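# Fit a round belt onto two pulleys, uncrossed

## Task

Seat the round belt in the grooves of both pulleys so that it runs straight from one to the other and does not cross over itself.

## Robot and tools

ROBOT. Two arms, left_arm and right_arm, each with a two-finger gripper. In the scene frame the origin sits at table-top height midway between the nominal arm bases, +z points up, +x points out over the table, and left_arm is on the +y side (image left and right do not follow the arm names). Calibrated bases: left_arm (-0.023, +0.308, +0.026) m, right_arm (+0.028, -0.261, +0.002) m, each with nearly zero yaw. Fingers extend along the gripper's own +z axis and spread along its y axis. The reported end_effector_position is the spot between the pads, roughly 1 cm short of the tips. Reported hand positions and orientations can be wrong by a few centimetres, more at long reach. Joint ranges in rad: waist -2.618 to 3.054, shoulder 0.000 to 3.142, elbow 0.000 to 3.142 (straight at 2.901), wrist pitch -1.571 to 1.571, wrist yaw -1.571 to 1.571, wrist roll -2.094 to 2.094.

ROW FORMAT. Every moving command uses rows of 14 numbers, always both arms: dx, dy, dz, rx, ry, rz, opening for left_arm, followed by the same seven for right_arm. The first six of each arm are an offset, not a pose: a displacement measured from that arm's Hand target as it stands when the action or move begins, expressed along that Hand target's own axes. The scale is 1.0 = 0.6 m for dx, dy, dz and 1.0 = 180 degrees for rx, ry, rz, which together form a single rotation vector; values lie in [-1, 1]. The opening is absolute, not an offset: +1 fully open (0.094 m), -1 closed. Writing 0 for all six offset numbers re-commands the current Hand target; a 0 in the opening slot is a real command (half open), so repeat an arm's present opening to leave it unchanged.

execute_actions(actions, cameras). actions is a list of actions; each action is a table of up to 15 rows, one row per 1/30 s control step, and a short table repeats its last row to fill 15 steps. All rows in one action count from the same start Hand target, not from the row before; the next action starts anew from the updated Hand target, so repeating an offset keeps moving further. An empty list returns the full state plus images. cameras picks images by name: cam_high, cam_low, cam_board, cam_idler, cam_left_wrist, cam_right_wrist, or ["all"]; an unknown name invalidates the call.

move(target, speed, blend, opening_speed, grip_force, blocking, cameras). target is one 14-number row or a list of up to 15 rows; every row is an offset from the same starting Hand targets. The grippers travel straight lines, finishing together, in 0.5 s to 10 s. speed is m/s per path, 0.002 to 2.9 (default 0.25), rotation capped at double that in rad/s; one value or one per target. blend (m) rounds corners between listed targets; 0 stops at each. opening_speed sets how fast the opening changes, in scale units per second, at least 0.2. grip_force is the per-pad force cap in newtons, 10 to 50, one value or one per arm; it persists, and lower values close slowly. blocking=false returns after about 0.5 s while motion continues. Moves do not avoid obstacles or the other arm. Keep paths away from an arm's own base. The result adds a move: line giving the ending (done, off_target, moving, held, fault) and any limits (paced = pose clipped, held = steps withheld).

wait(seconds 0 to 10, cameras) lets time pass holding commands. stop(cameras) brakes a running move. zoom_image(camera, region [x0, y0, x1, y1], pixels from top-left, at most 504 by 504) enlarges part of the latest image of a camera; images are 896x504. finished_scene(scene) ends the current scene with its number; it is final.

RESULTS. Positions and orientations (end_effector_quat_wxyz) are in the scene frame, metres. Hand target is the last commanded pose after clipping; grippers often rest short of it, and the next command, even all zeros, pursues it again. Orientation commands are clipped to within 40 degrees of the measured one each step. grip_measured reads the finger opening on the command scale (open and empty it reads up to 2.5 mm wide); grip_effort_nm is motor effort, negative closing. Joint torques, Joint velocities ("within noise" when still), Tool commands and step readings of end_effector_position may appear. MOTOR HOT warns of heating; OVER-TEMPERATURE FAULT folds and disables that arm. Camera calibrations (K, distortion, T_world_to_cam) are given per camera and may be slightly off; wrist images can lag.

CAUTIONS. Check each gripper's actual position and tilt after moving, since friction and sag leave it short, low or tilted, and tiny moves may fail or go sideways. Avoid any arm-to-arm contact, including one gripper closing on the other's fingers. Do not slam into fixed or heavy parts, push hard, or drop the belt from height; nothing may leave the table. To stop pressing against something, command the target back behind the gripper. Close slowly on soft or fragile items, release by commanding well above grip_measured, avoid long stretched-out holds that heat motors, and do not strain the wrist camera cables.

Each tool is called after "Call:" as name(argument=value, ...) on one line, values as JSON.

## Session

Call:
execute_actions(actions=[])

Scene clock: 0.00 s.
left_arm: end_effector_position=(+0.3678, +0.3007, +0.1042) grip_measured=+1.000 grip_effort_nm=n/a end_effector_quat_wxyz=(+0.569, -0.013, +0.822, -0.008) | right_arm: end_effector_position=(+0.4090, -0.2606, +0.0699) grip_measured=+1.000 grip_effort_nm=n/a end_effector_quat_wxyz=(+0.549, +0.016, +0.834, -0.045)
Joint positions: left_arm=[-0.03 1.581 0.342 0.878 -0.035 -0.043 0.094] | right_arm=[0.068 1.56 0.325 0.826 0.16 0.006 0.094]
Joint velocities: within noise
Joint torques (N m): no reading
Heat: left arm: 33 °C; right arm: 32 °C.
Hand target: left_arm +0.3701, +0.3014, +0.1091; +0.575, -0.013, +0.818, -0.005 | right_arm +0.4110, -0.2614, +0.0740; +0.554, +0.019, +0.831, -0.045
Tool commands: left_gripper/opening=+1.0 right_gripper/opening=+1.0

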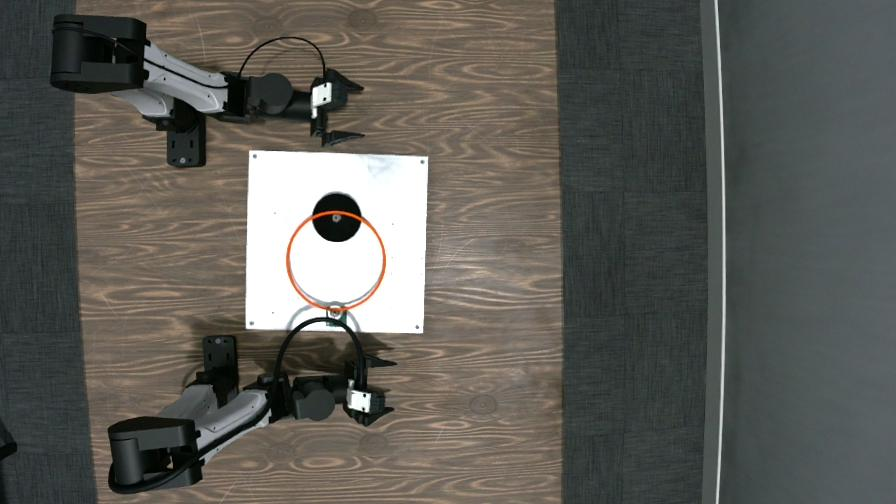

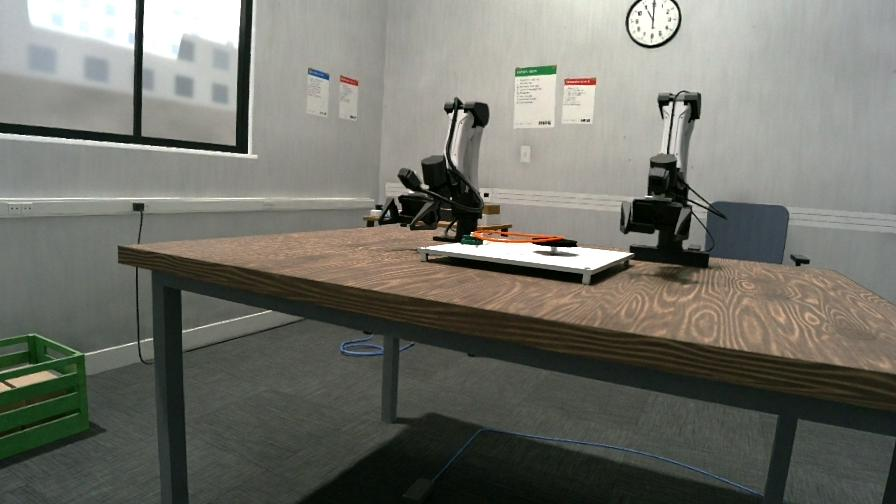

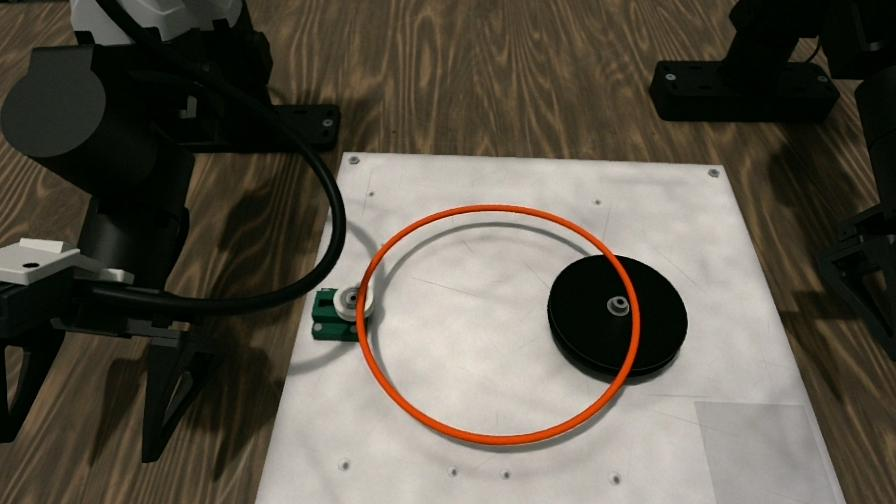

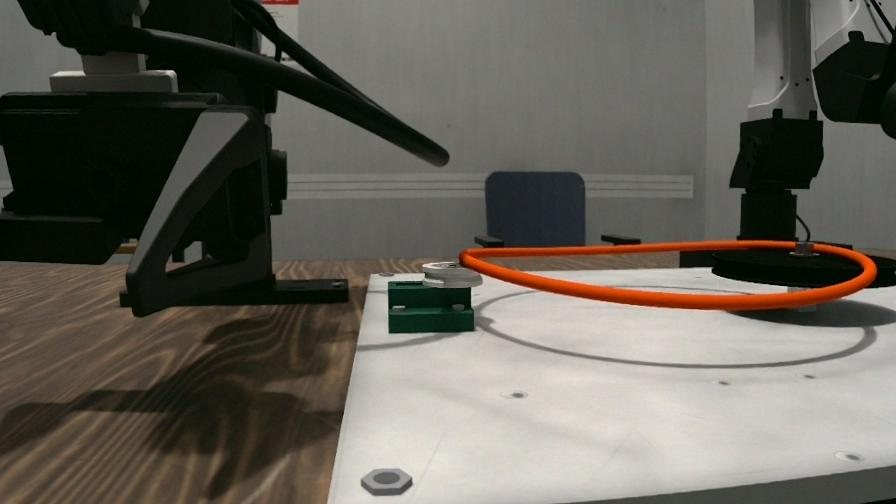

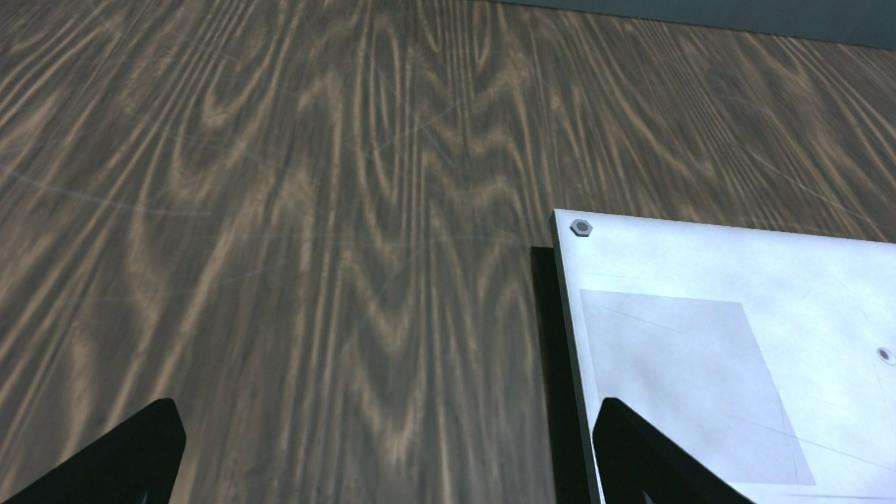

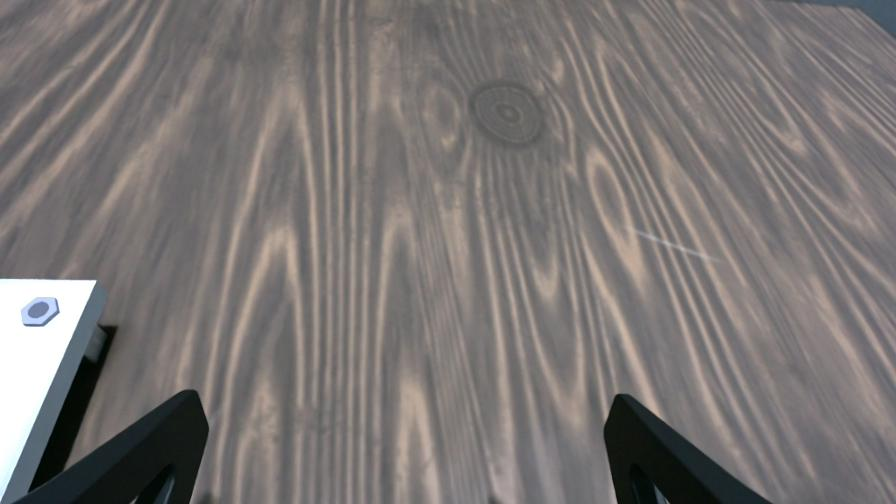

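Call:
zoom_image(camera="cam_board", region=[280, 180, 720, 460])

Call:
zoom_image(camera="cam_idler", region=[360, 220, 560, 340])

Call:
zoom_image(camera="cam_idler", region=[640, 200, 896, 360])

Call:
zoom_image(camera="cam_high", region=[230, 130, 450, 350])

Call:
zoom_image(camera="cam_low", region=[390, 200, 650, 300])

Scaled by 1.145 from the camera's 896x504 image, which has a finer 1280x720 frame.

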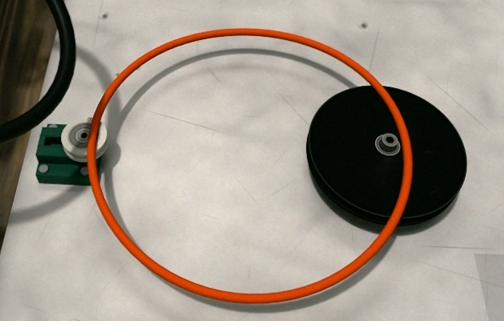

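Scaled by 2.520 from the camera's 896x504 image, which has a finer 1280x720 frame.

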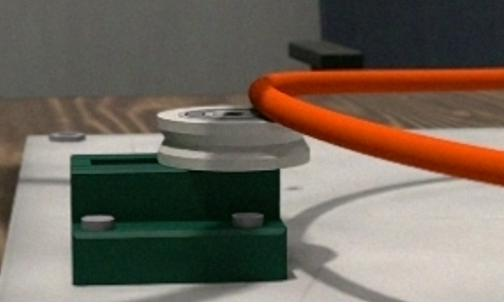

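Scaled by 1.969 from the camera's 896x504 image, which has a finer 1280x720 frame.

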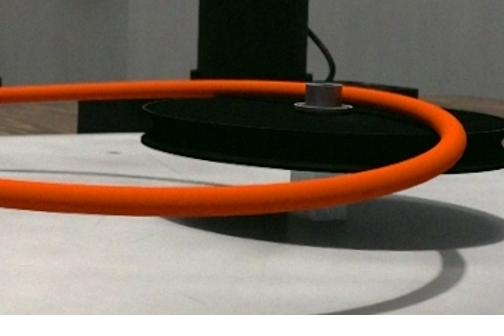

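Scaled by 2.291 from the camera's 896x504 image, which has a finer 1280x720 frame.

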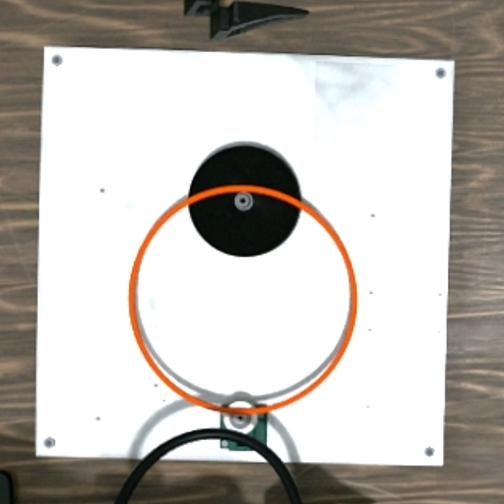

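Scaled by 1.938 from the camera's 896x504 image, which has a finer 1280x720 frame.

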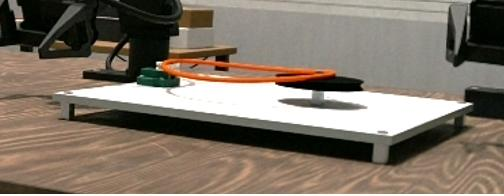

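Call:
move(target=[0,0,0,0,0,0,1, -0.0765,0.2662,-0.1843,-0.1047,0.3635,-0.1247,-0.2], cameras=["all"])

Scene clock: 142.13 s.
left_arm: end_effector_position=(+0.3678, +0.3007, +0.1042) grip_measured=+1.000 grip_effort_nm=-0.01 end_effector_quat_wxyz=(+0.569, -0.013, +0.822, -0.008) | right_arm: end_effector_position=(+0.3418, -0.0963, +0.1497) grip_measured=-0.197 grip_effort_nm=-0.18 end_effector_quat_wxyz=(+0.011, -0.197, +0.980, -0.008)
Joint positions: left_arm=[-0.03 1.581 0.342 0.878 -0.035 -0.043 0.094] | right_arm=[0.488 1.879 1.762 -1.437 0.022 0.097 0.038]
Joint torques (N m): left_arm=[-0.28 -6.01 5.67 2.04 0.1 -0.02] | right_arm=[0.91 -8.28 8.75 0.21 -0.21 0.15]
Heat: left arm: 36 °C; right arm: 41 °C.
Hand target: left_arm +0.3701, +0.3014, +0.1091; +0.575, -0.013, +0.818, -0.005 | right_arm +0.3401, -0.0909, +0.1499; +0.000, -0.198, +0.980, +0.000
Off the commanded pose: left_arm 0.005 m, 1 deg | right_arm 0.006 m, 2 deg.
move: done
camera_calibration:
cam_right_wrist: T_world_to_cam=[[0.427009, -0.901577, 0.069442, -0.251962], [-0.782157, -0.329728, 0.528687, 0.191949], [-0.453755, -0.280068, -0.845972, 0.360036], [0, 0, 0, 1]] pos_world=[0.421093, -0.0630373, 0.220596]

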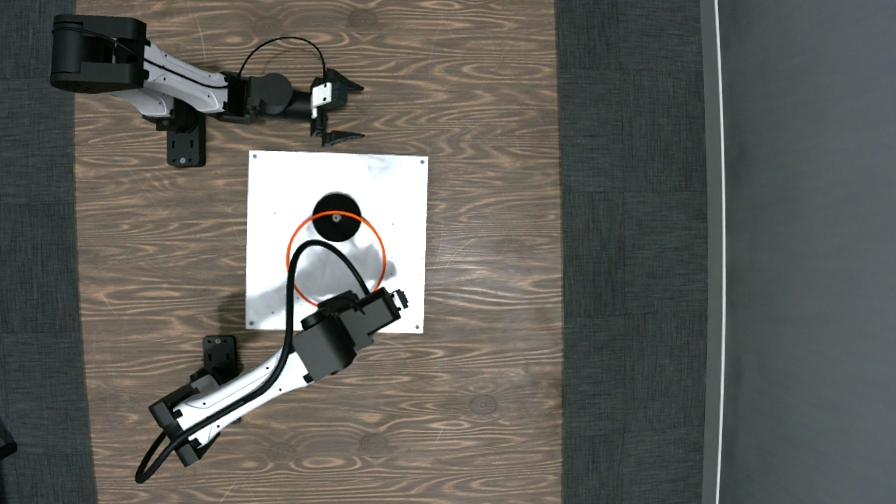

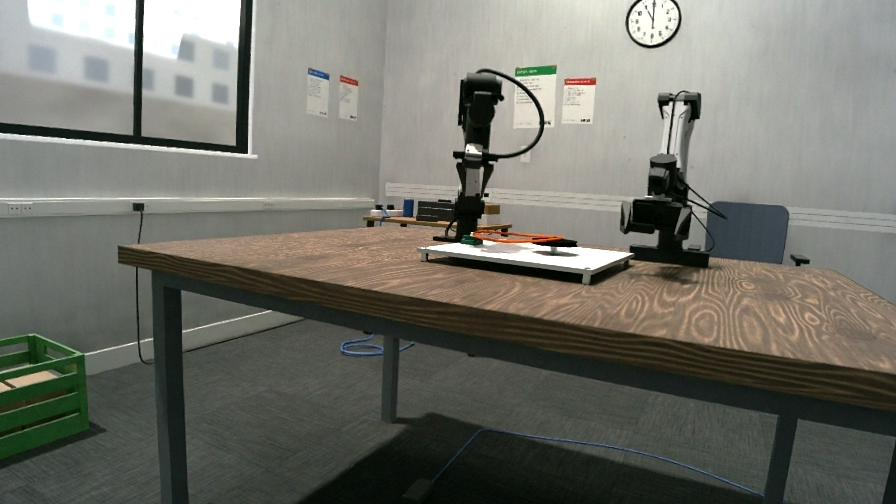

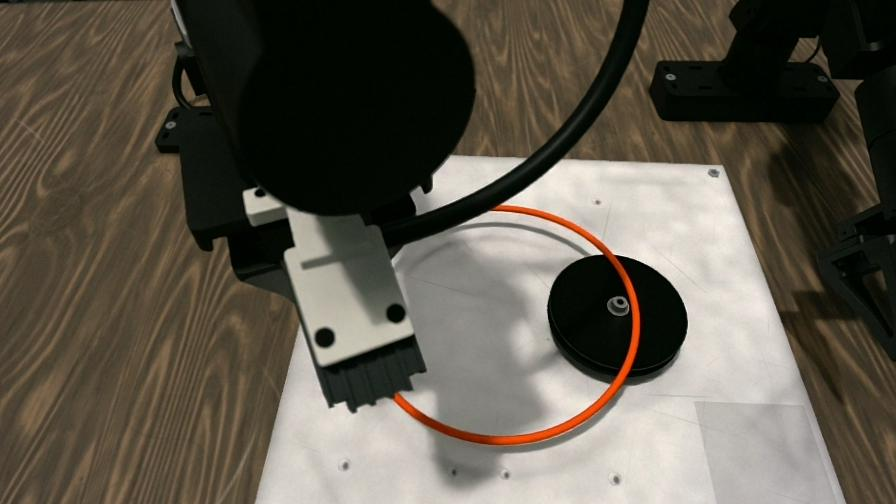

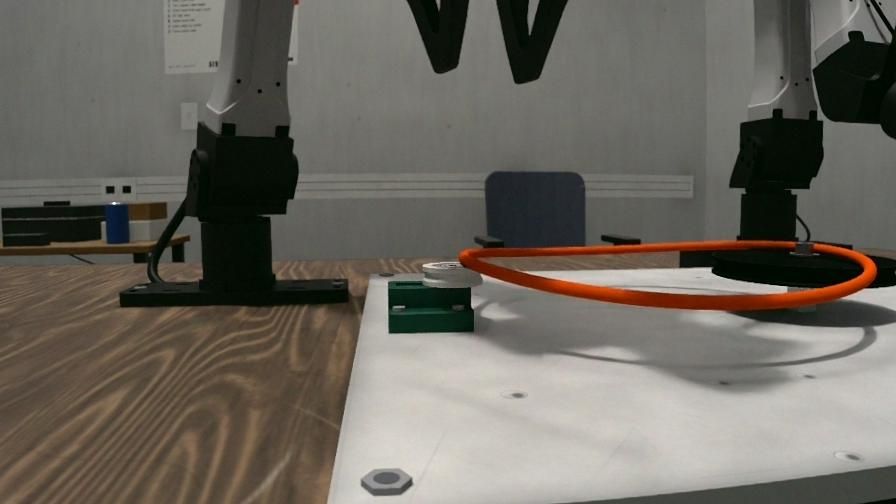

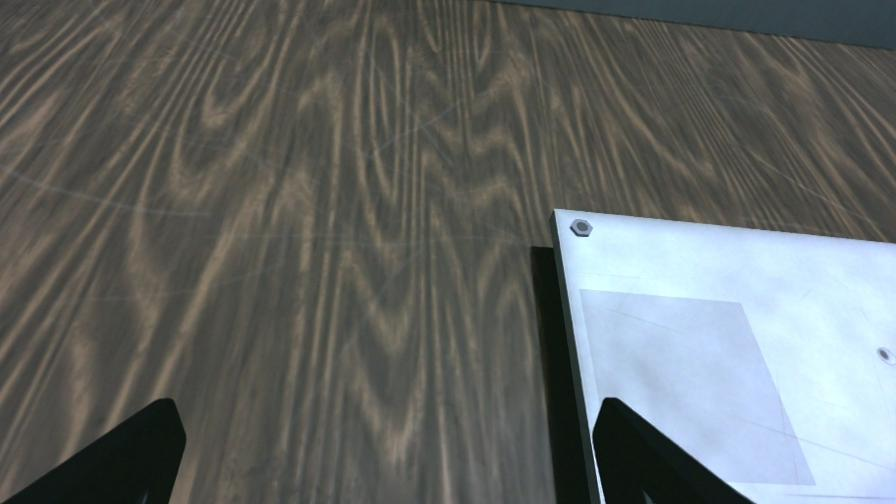

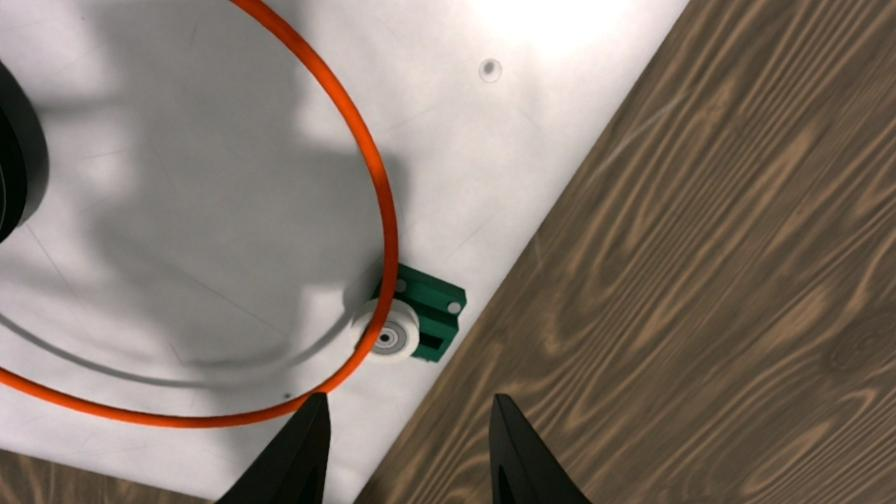

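Call:
move(target=[0,0,0,0,0,0,1, 0.0004,0.0078,0.1083,0,0,0,-0.2], cameras=["cam_right_wrist","cam_idler","cam_board"])

Scene clock: 170.40 s.
left_arm: end_effector_position=(+0.3678, +0.3007, +0.1042) grip_measured=+1.000 grip_effort_nm=-0.01 end_effector_quat_wxyz=(+0.569, -0.013, +0.822, -0.008) | right_arm: end_effector_position=(+0.3375, -0.0945, +0.0938) grip_measured=-0.197 grip_effort_nm=-0.18 end_effector_quat_wxyz=(+0.001, -0.198, +0.980, -0.011)
Joint positions: left_arm=[-0.03 1.581 0.342 0.878 -0.035 -0.043 0.094] | right_arm=[0.498 1.886 1.549 -1.239 0.022 0.105 0.038]
Joint torques (N m): left_arm=[-0.2 -5.9 5.53 2.05 0.08 -0.01] | right_arm=[1.11 -8.94 5.04 0.74 -0.21 0.22]
Heat: left arm: 36 °C; right arm: 37 °C.
Hand target: left_arm +0.3701, +0.3014, +0.1091; +0.575, -0.013, +0.818, -0.005 | right_arm +0.3380, -0.0868, +0.0848; +0.000, -0.198, +0.980, +0.000
Off the commanded pose: left_arm 0.005 m, 1 deg | right_arm 0.012 m, 1 deg.
move: off_target (right_arm)
camera_calibration:
cam_right_wrist: T_world_to_cam=[[0.430707, -0.899727, 0.0705869, -0.245766], [-0.771048, -0.326202, 0.546879, 0.213559], [-0.469016, -0.28997, -0.834231, 0.31445], [0, 0, 0, 1]] pos_world=[0.417999, -0.0602775, 0.162881]
Images, in order (width x height): cam_board 896x504, cam_idler 896x504, cam_right_wrist 896x504.

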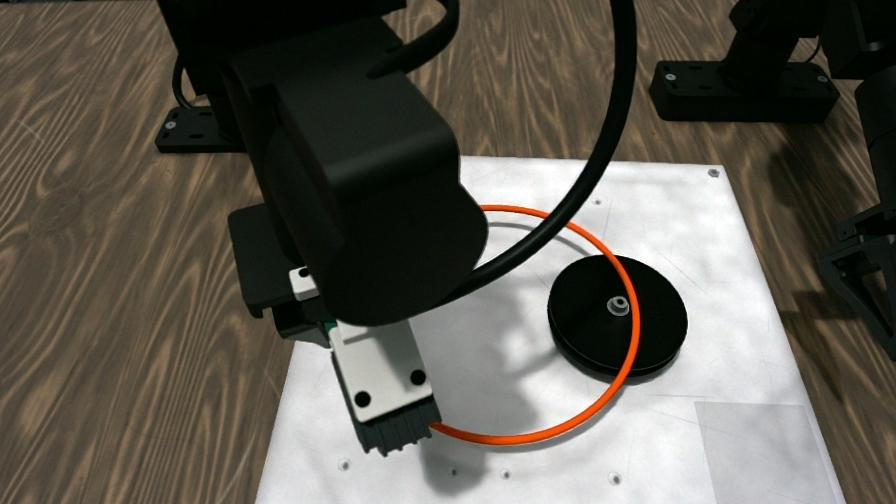

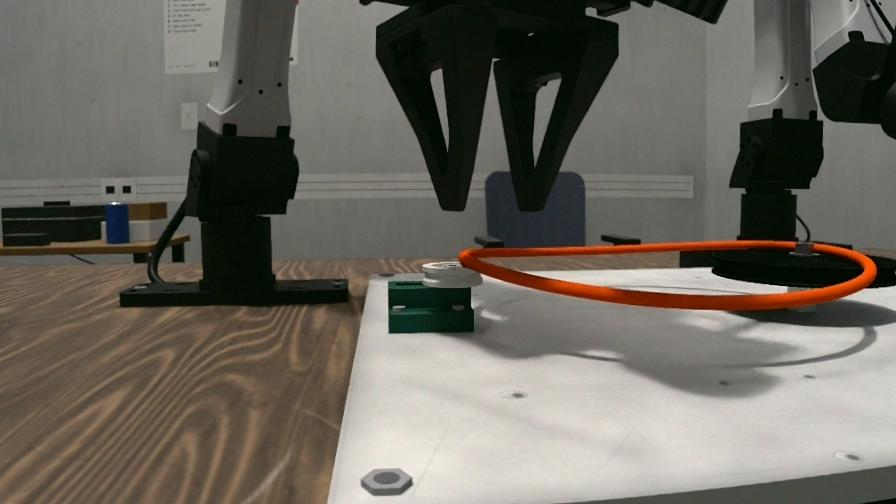

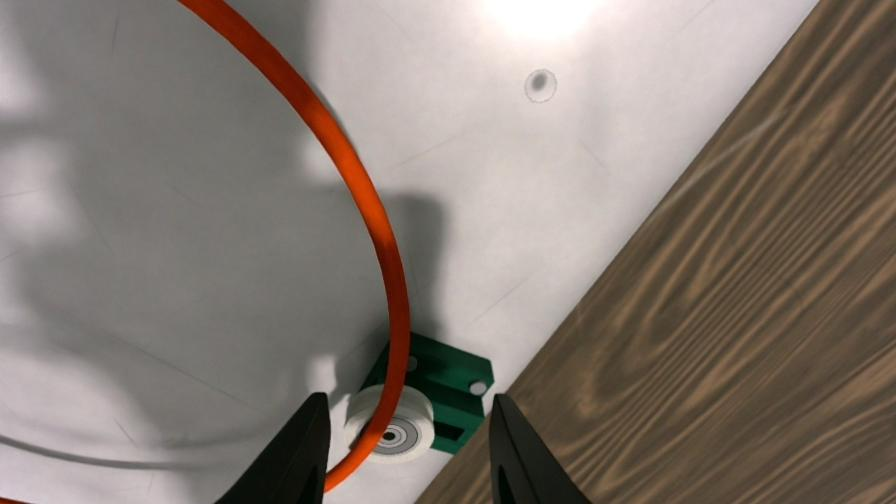

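Call:
move(target=[0,0,0,0,0,0,1, 0.002,0.0032,0.0533,0,0,0,-0.2], cameras=["cam_right_wrist","cam_idler"])

Scene clock: 184.17 s.
left_arm: end_effector_position=(+0.3678, +0.3007, +0.1042) grip_measured=+1.000 grip_effort_nm=-0.01 end_effector_quat_wxyz=(+0.569, -0.013, +0.822, -0.008) | right_arm: end_effector_position=(+0.3366, -0.0930, +0.0621) grip_measured=-0.197 grip_effort_nm=-0.18 end_effector_quat_wxyz=(+0.001, -0.198, +0.980, -0.011)
Joint positions: left_arm=[-0.03 1.581 0.342 0.878 -0.035 -0.043 0.094] | right_arm=[0.503 1.903 1.445 -1.116 0.022 0.111 0.038]
Joint torques (N m): left_arm=[-0.39 -5.91 5.55 2.1 0.06 0.03] | right_arm=[1.17 -8.83 5 0.76 -0.21 0.22]
Heat: left arm: 36 °C; right arm: 36 °C.
Hand target: left_arm +0.3701, +0.3014, +0.1091; +0.575, -0.013, +0.818, -0.005 | right_arm +0.3362, -0.0855, +0.0528; +0.000, -0.198, +0.980, +0.000
Off the commanded pose: left_arm 0.005 m, 1 deg | right_arm 0.012 m, 1 deg.
move: off_target (right_arm)
camera_calibration:
cam_right_wrist: T_world_to_cam=[[0.429597, -0.900263, 0.070515, -0.241539], [-0.772135, -0.325718, 0.545634, 0.231207], [-0.468246, -0.28885, -0.835052, 0.287892], [0, 0, 0, 1]] pos_world=[0.417092, -0.0589824, 0.131282]
Images, in order (width x height): cam_idler 896x504, cam_right_wrist 896x504.

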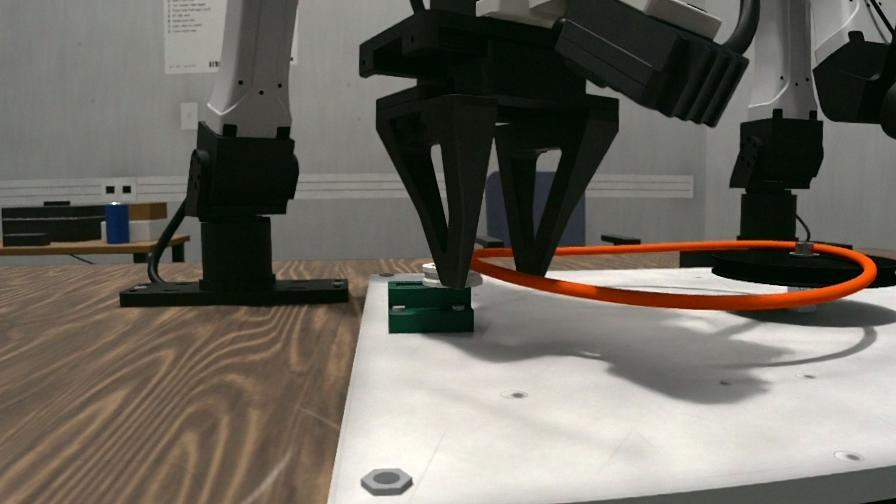

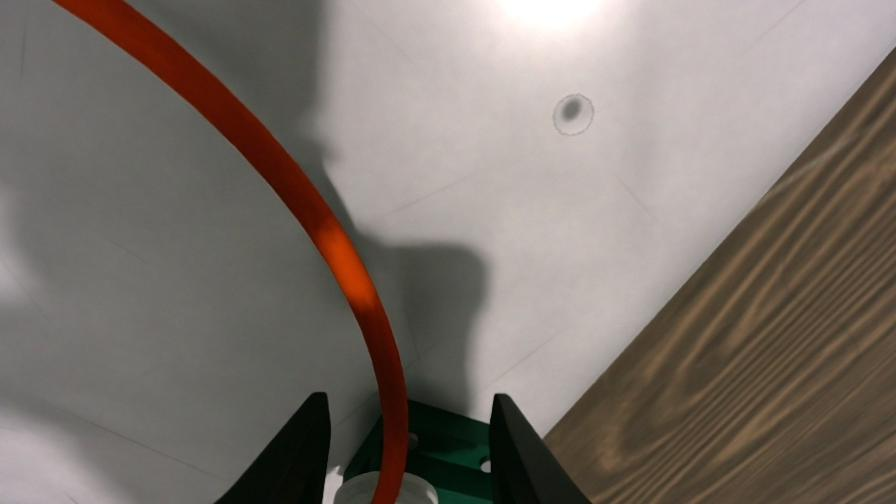

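Call:
move(target=[0,0,0,0,0,0,1, 0,0.006,0.0167,0,0,0,-0.2], cameras=["cam_right_wrist","cam_idler"])

Scene clock: 192.57 s.
left_arm: end_effector_position=(+0.3678, +0.3007, +0.1042) grip_measured=+1.000 grip_effort_nm=-0.01 end_effector_quat_wxyz=(+0.569, -0.013, +0.822, -0.008) | right_arm: end_effector_position=(+0.3355, -0.0892, +0.0531) grip_measured=-0.197 grip_effort_nm=-0.18 end_effector_quat_wxyz=(+0.003, -0.199, +0.980, -0.011)
Joint positions: left_arm=[-0.03 1.581 0.342 0.878 -0.035 -0.043 0.094] | right_arm=[0.514 1.913 1.421 -1.081 0.022 0.12 0.038]
Joint torques (N m): left_arm=[-0.29 -6 5.81 2.09 0.11 0.04] | right_arm=[1.16 -8.65 4.88 0.79 -0.2 0.22]
Heat: left arm: 36 °C; right arm: 36 °C.
Hand target: left_arm +0.3701, +0.3014, +0.1091; +0.575, -0.013, +0.818, -0.005 | right_arm +0.3348, -0.0821, +0.0428; +0.000, -0.198, +0.980, +0.000
Off the commanded pose: left_arm 0.005 m, 1 deg | right_arm 0.013 m, 1 deg.
move: off_target (right_arm)
camera_calibration:
cam_right_wrist: T_world_to_cam=[[0.431109, -0.899549, 0.0704046, -0.237388], [-0.772624, -0.327724, 0.543737, 0.236458], [-0.466045, -0.288806, -0.836297, 0.280333], [0, 0, 0, 1]] pos_world=[0.415681, -0.055087, 0.122584]
Images, in order (width x height): cam_idler 896x504, cam_right_wrist 896x504.

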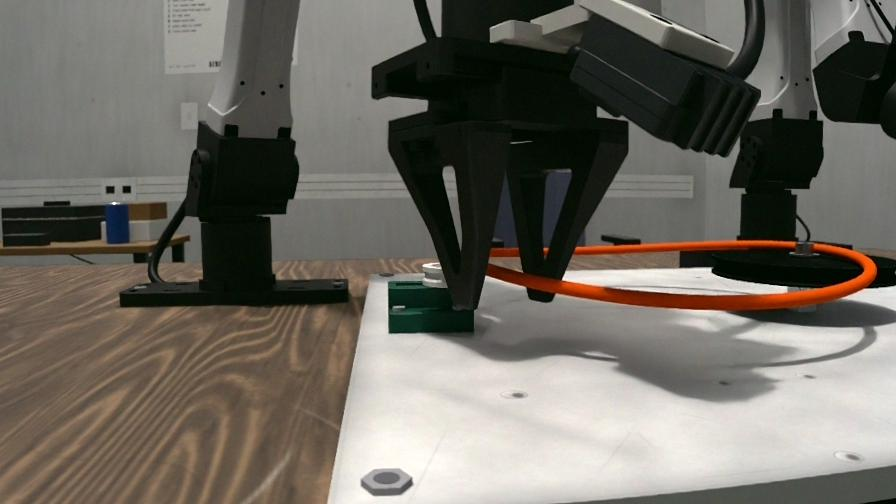

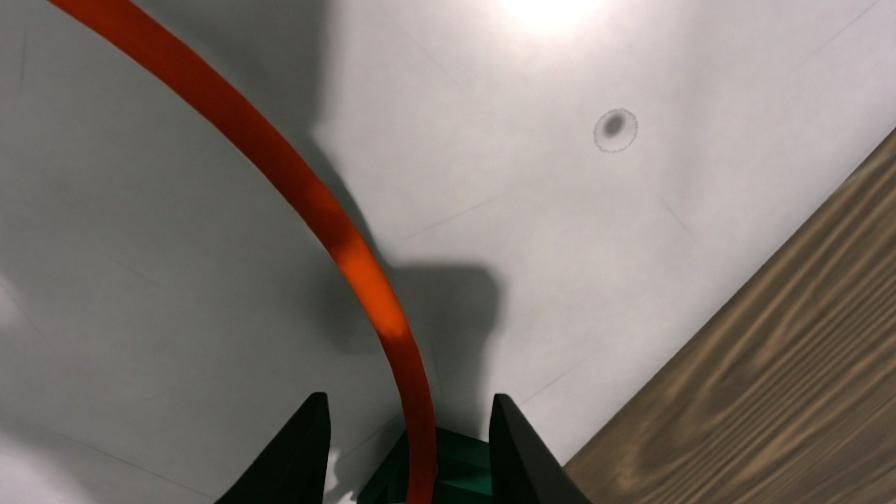

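Call:
move(target=[0,0,0,0,0,0,1, 0,0,0,0,0,0,-0.96], grip_force=25, opening_speed=0.6, cameras=["cam_right_wrist","cam_idler"])

Scene clock: 200.47 s.
left_arm: end_effector_position=(+0.3678, +0.3007, +0.1042) grip_measured=+1.000 grip_effort_nm=-0.01 end_effector_quat_wxyz=(+0.569, -0.013, +0.822, -0.008) | right_arm: end_effector_position=(+0.3358, -0.0890, +0.0531) grip_measured=-0.887 grip_effort_nm=-0.60 end_effector_quat_wxyz=(+0.003, -0.199, +0.980, -0.010)
Joint positions: left_arm=[-0.03 1.581 0.342 0.878 -0.035 -0.043 0.094] | right_arm=[0.514 1.913 1.421 -1.079 0.022 0.12 0.005]
Joint torques (N m): left_arm=[-0.34 -5.87 5.76 2.09 0.08 0.09] | right_arm=[1.28 -8.65 4.89 0.77 -0.2 0.22]
Heat: left arm: 36 °C; right arm: 37 °C.
Hand target: left_arm +0.3701, +0.3014, +0.1091; +0.575, -0.013, +0.818, -0.005 | right_arm +0.3348, -0.0821, +0.0428; +0.000, -0.198, +0.980, +0.000
Off the commanded pose: left_arm 0.005 m, 1 deg | right_arm 0.012 m, 1 deg.
grip_force (N): 25, 25
move: off_target (right_arm)
camera_calibration:
cam_right_wrist: T_world_to_cam=[[0.431008, -0.899607, 0.0702779, -0.237291], [-0.773378, -0.328158, 0.542402, 0.237146], [-0.464886, -0.288131, -0.837175, 0.280273], [0, 0, 0, 1]] pos_world=[0.415973, -0.0548915, 0.122685]
Images, in order (width x height): cam_idler 896x504, cam_right_wrist 896x504.

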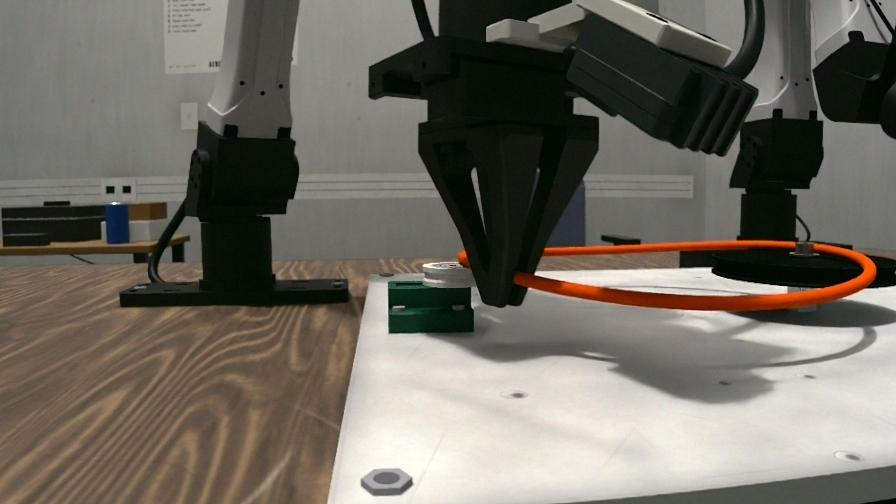

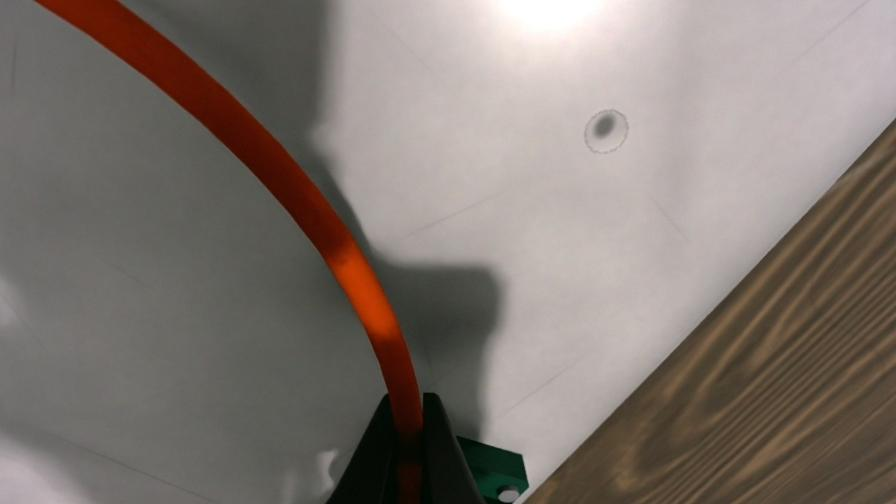

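Call:
move(target=[[0,0,0,0,0,0,1, 0,0,0,0,0,0,-0.2],[0,0,0,0,0,0,1, 0,0,-0.1667,0,0,0,-0.2],[0,0,0,0,0,0,1, 0.1432,0.0407,-0.145,0,0,0.26,-0.2]], cameras=["cam_right_wrist","cam_idler","cam_board","cam_high"])

Scene clock: 358.97 s.
left_arm: end_effector_position=(+0.3678, +0.3007, +0.1042) grip_measured=+1.000 grip_effort_nm=-0.01 end_effector_quat_wxyz=(+0.569, -0.013, +0.822, -0.008) | right_arm: end_effector_position=(+0.2460, -0.0996, +0.1271) grip_measured=-0.203 grip_effort_nm=0.12 end_effector_quat_wxyz=(-0.010, +0.202, +0.979, -0.023)
Joint positions: left_arm=[-0.03 1.581 0.342 0.878 -0.035 -0.043 0.094] | right_arm=[0.641 1.612 1.356 -1.362 0.016 1.054 0.037]
Joint torques (N m): left_arm=[-0.23 -5.98 5.72 2.1 0.07 0.03] | right_arm=[1.2 -10.26 4.82 0.6 -0.1 0.24]
Heat: left arm: 38 °C; right arm: 40 °C.
Hand target: left_arm +0.3701, +0.3014, +0.1091; +0.575, -0.013, +0.818, -0.005 | right_arm +0.2461, -0.0929, +0.1298; +0.000, +0.208, +0.978, +0.000
Off the commanded pose: left_arm 0.005 m, 1 deg | right_arm 0.007 m, 3 deg.
grip_force (N): 25, 25
move: off_target (right_arm)
camera_calibration:
cam_right_wrist: T_world_to_cam=[[-0.349687, -0.931833, 0.0969892, -0.0278286], [-0.759798, 0.342639, 0.552544, 0.186317], [-0.548111, 0.119525, -0.827822, 0.357236], [0, 0, 0, 1]] pos_world=[0.327637, -0.13247, 0.195479]
Images, in order (width x height): cam_high 896x504, cam_board 896x504, cam_idler 896x504, cam_right_wrist 896x504.

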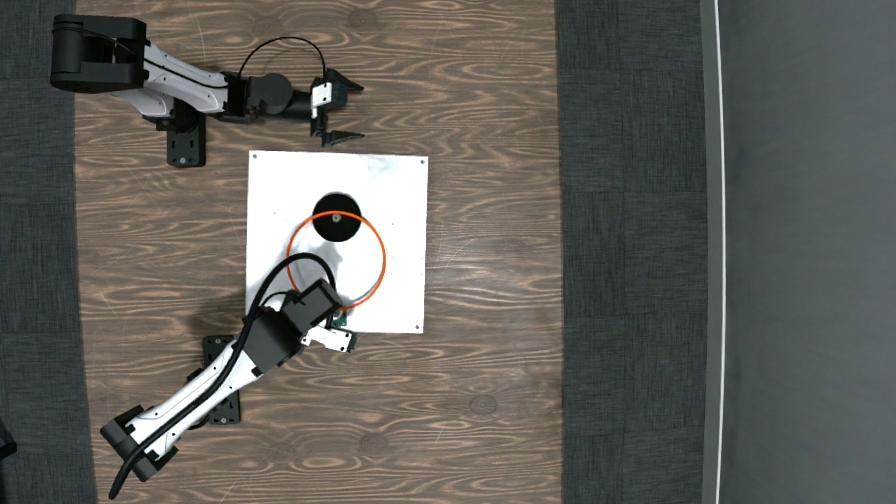

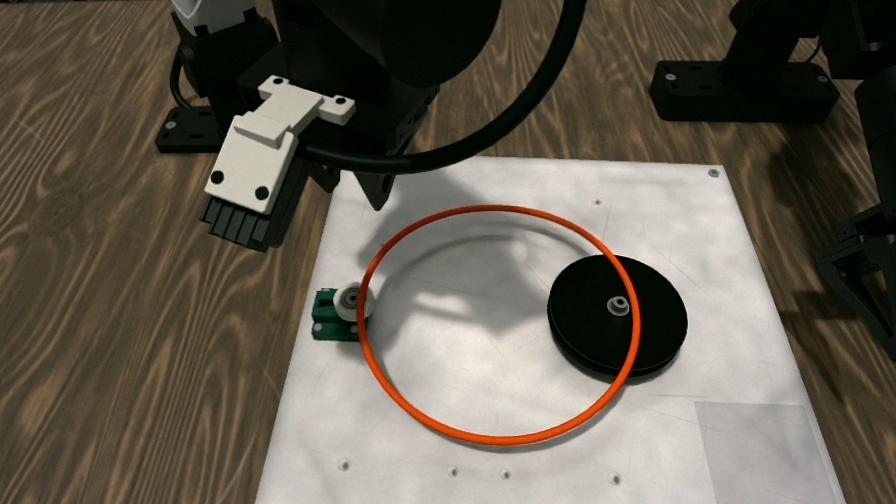

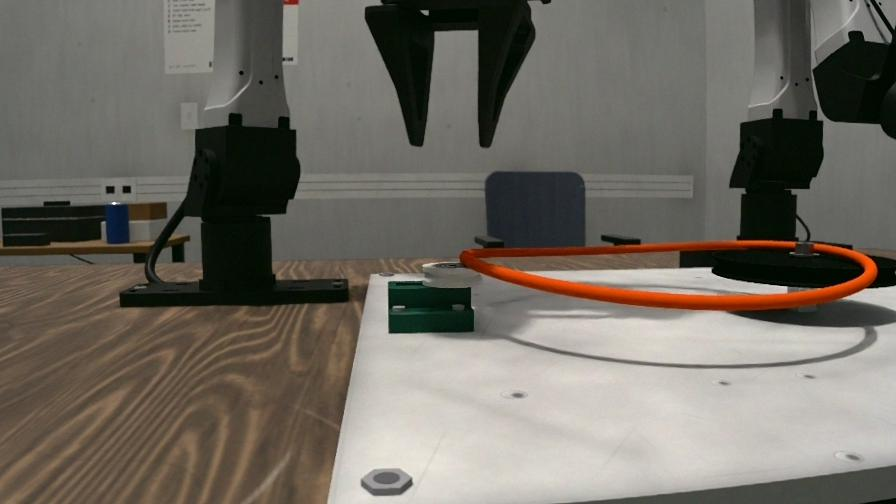

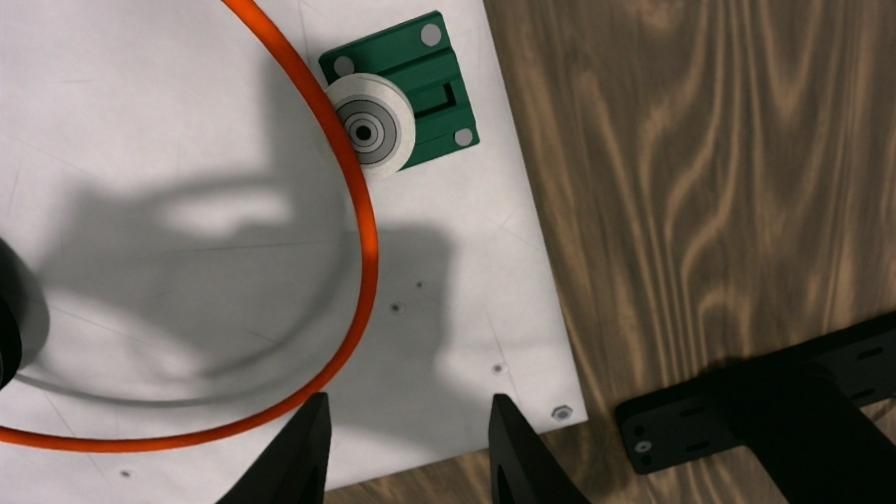

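Call:
move(target=[0,0,0,0,0,0,1, 0.0017,0.02,0.128,0,0,0,-0.2], cameras=["cam_right_wrist","cam_idler"])

Scene clock: 373.57 s.
left_arm: end_effector_position=(+0.3678, +0.3007, +0.1042) grip_measured=+1.000 grip_effort_nm=-0.01 end_effector_quat_wxyz=(+0.569, -0.013, +0.822, -0.008) | right_arm: end_effector_position=(+0.2503, -0.0876, +0.0604) grip_measured=-0.203 grip_effort_nm=0.12 end_effector_quat_wxyz=(+0.003, +0.201, +0.980, -0.008)
Joint positions: left_arm=[-0.03 1.581 0.342 0.878 -0.035 -0.043 0.094] | right_arm=[0.666 1.653 1.132 -1.058 0.016 1.077 0.037]
Joint torques (N m): left_arm=[-0.25 -5.83 5.91 2.03 0.07 0.01] | right_arm=[1.1 -6.38 4.88 0.72 -0.09 0.23]
Heat: left arm: 38 °C; right arm: 39 °C.
Hand target: left_arm +0.3701, +0.3014, +0.1091; +0.575, -0.013, +0.818, -0.005 | right_arm +0.2500, -0.0815, +0.0531; +0.000, +0.208, +0.978, +0.000
Off the commanded pose: left_arm 0.005 m, 1 deg | right_arm 0.009 m, 1 deg.
grip_force (N): 25, 25
move: done
camera_calibration:
cam_right_wrist: T_world_to_cam=[[-0.350523, -0.934393, 0.0635836, -0.0066192], [-0.777752, 0.328239, 0.53606, 0.226481], [-0.521761, 0.138449, -0.841782, 0.298861], [0, 0, 0, 1]] pos_world=[0.32976, -0.121902, 0.130589]
Images, in order (width x height): cam_idler 896x504, cam_right_wrist 896x504.

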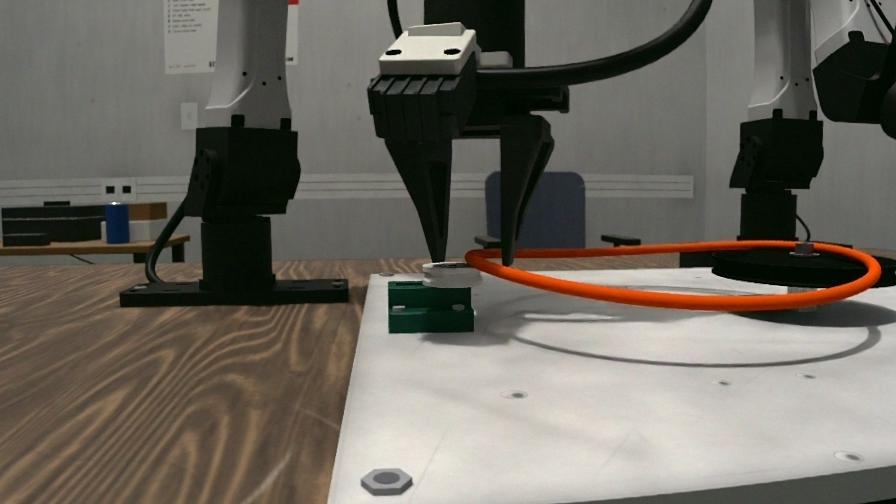

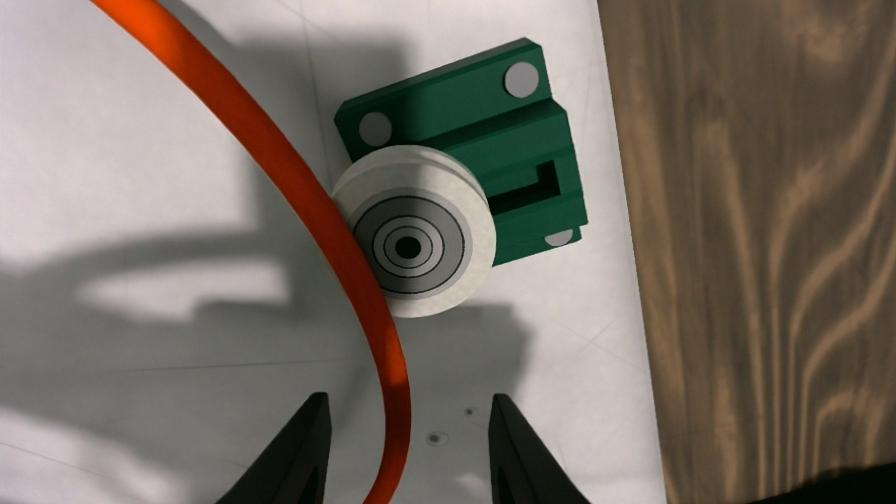

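Call:
move(target=[[0,0,0,0,0,0,1, 0,0,0.0167,0,0,0,-0.2],[0,0,0,0,0,0,1, 0,-0.002,0.0167,0,0,0,-0.96]], opening_speed=0.8, cameras=["cam_right_wrist","cam_idler"])

Scene clock: 382.17 s.
left_arm: end_effector_position=(+0.3678, +0.3007, +0.1042) grip_measured=+1.000 grip_effort_nm=-0.01 end_effector_quat_wxyz=(+0.569, -0.013, +0.822, -0.008) | right_arm: end_effector_position=(+0.2509, -0.0871, +0.0509) grip_measured=-0.886 grip_effort_nm=-0.60 end_effector_quat_wxyz=(+0.004, +0.201, +0.980, -0.007)
Joint positions: left_arm=[-0.03 1.581 0.342 0.878 -0.035 -0.043 0.094] | right_arm=[0.666 1.664 1.105 -1.016 0.016 1.077 0.005]
Joint torques (N m): left_arm=[-0.28 -6.08 5.71 2.12 0.05 0] | right_arm=[0.94 -6.61 4.4 0.72 -0.09 0.21]
Heat: left arm: 38 °C; right arm: 39 °C.
Hand target: left_arm +0.3701, +0.3014, +0.1091; +0.575, -0.013, +0.818, -0.005 | right_arm +0.2495, -0.0826, +0.0430; +0.000, +0.208, +0.978, +0.000
Off the commanded pose: left_arm 0.005 m, 1 deg | right_arm 0.009 m, 1 deg.
grip_force (N): 25, 25
move: done
camera_calibration:
cam_right_wrist: T_world_to_cam=[[-0.350732, -0.934503, 0.0607603, -0.00522503], [-0.779105, 0.327177, 0.534744, 0.232148], [-0.519599, 0.140213, -0.842827, 0.290821], [0, 0, 0, 1]] pos_world=[0.330145, -0.121613, 0.12129]
Images, in order (width x height): cam_idler 896x504, cam_right_wrist 896x504.

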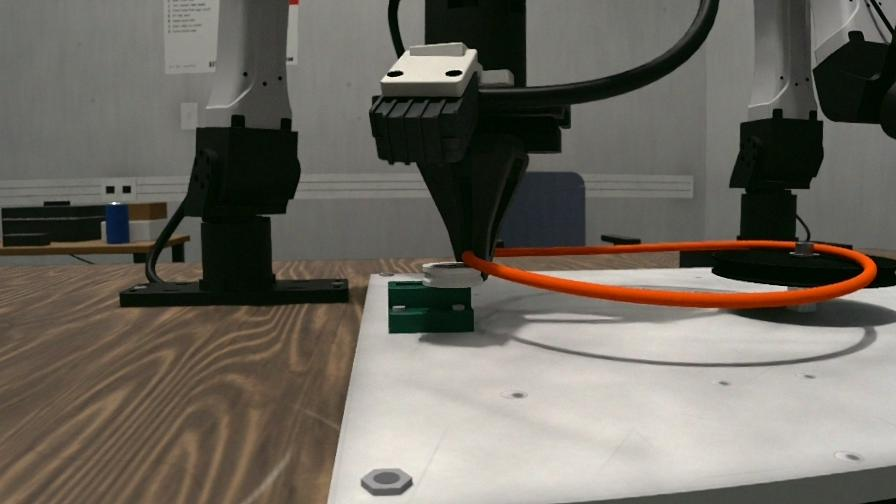

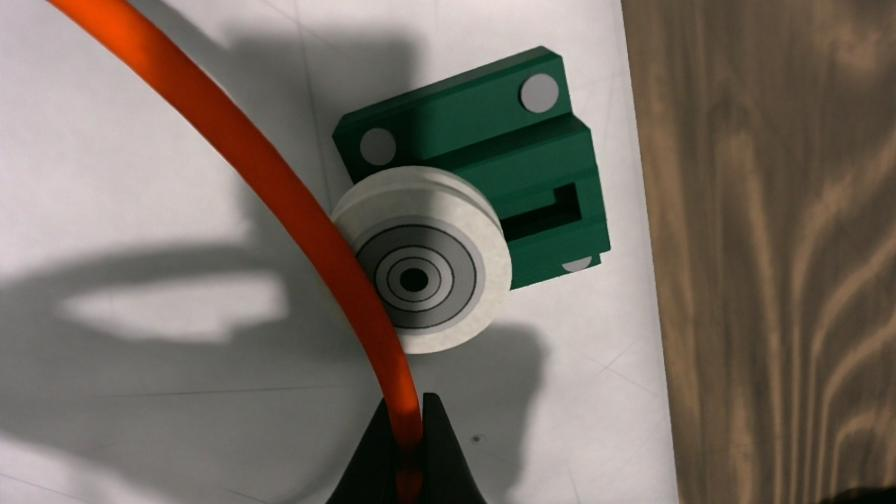

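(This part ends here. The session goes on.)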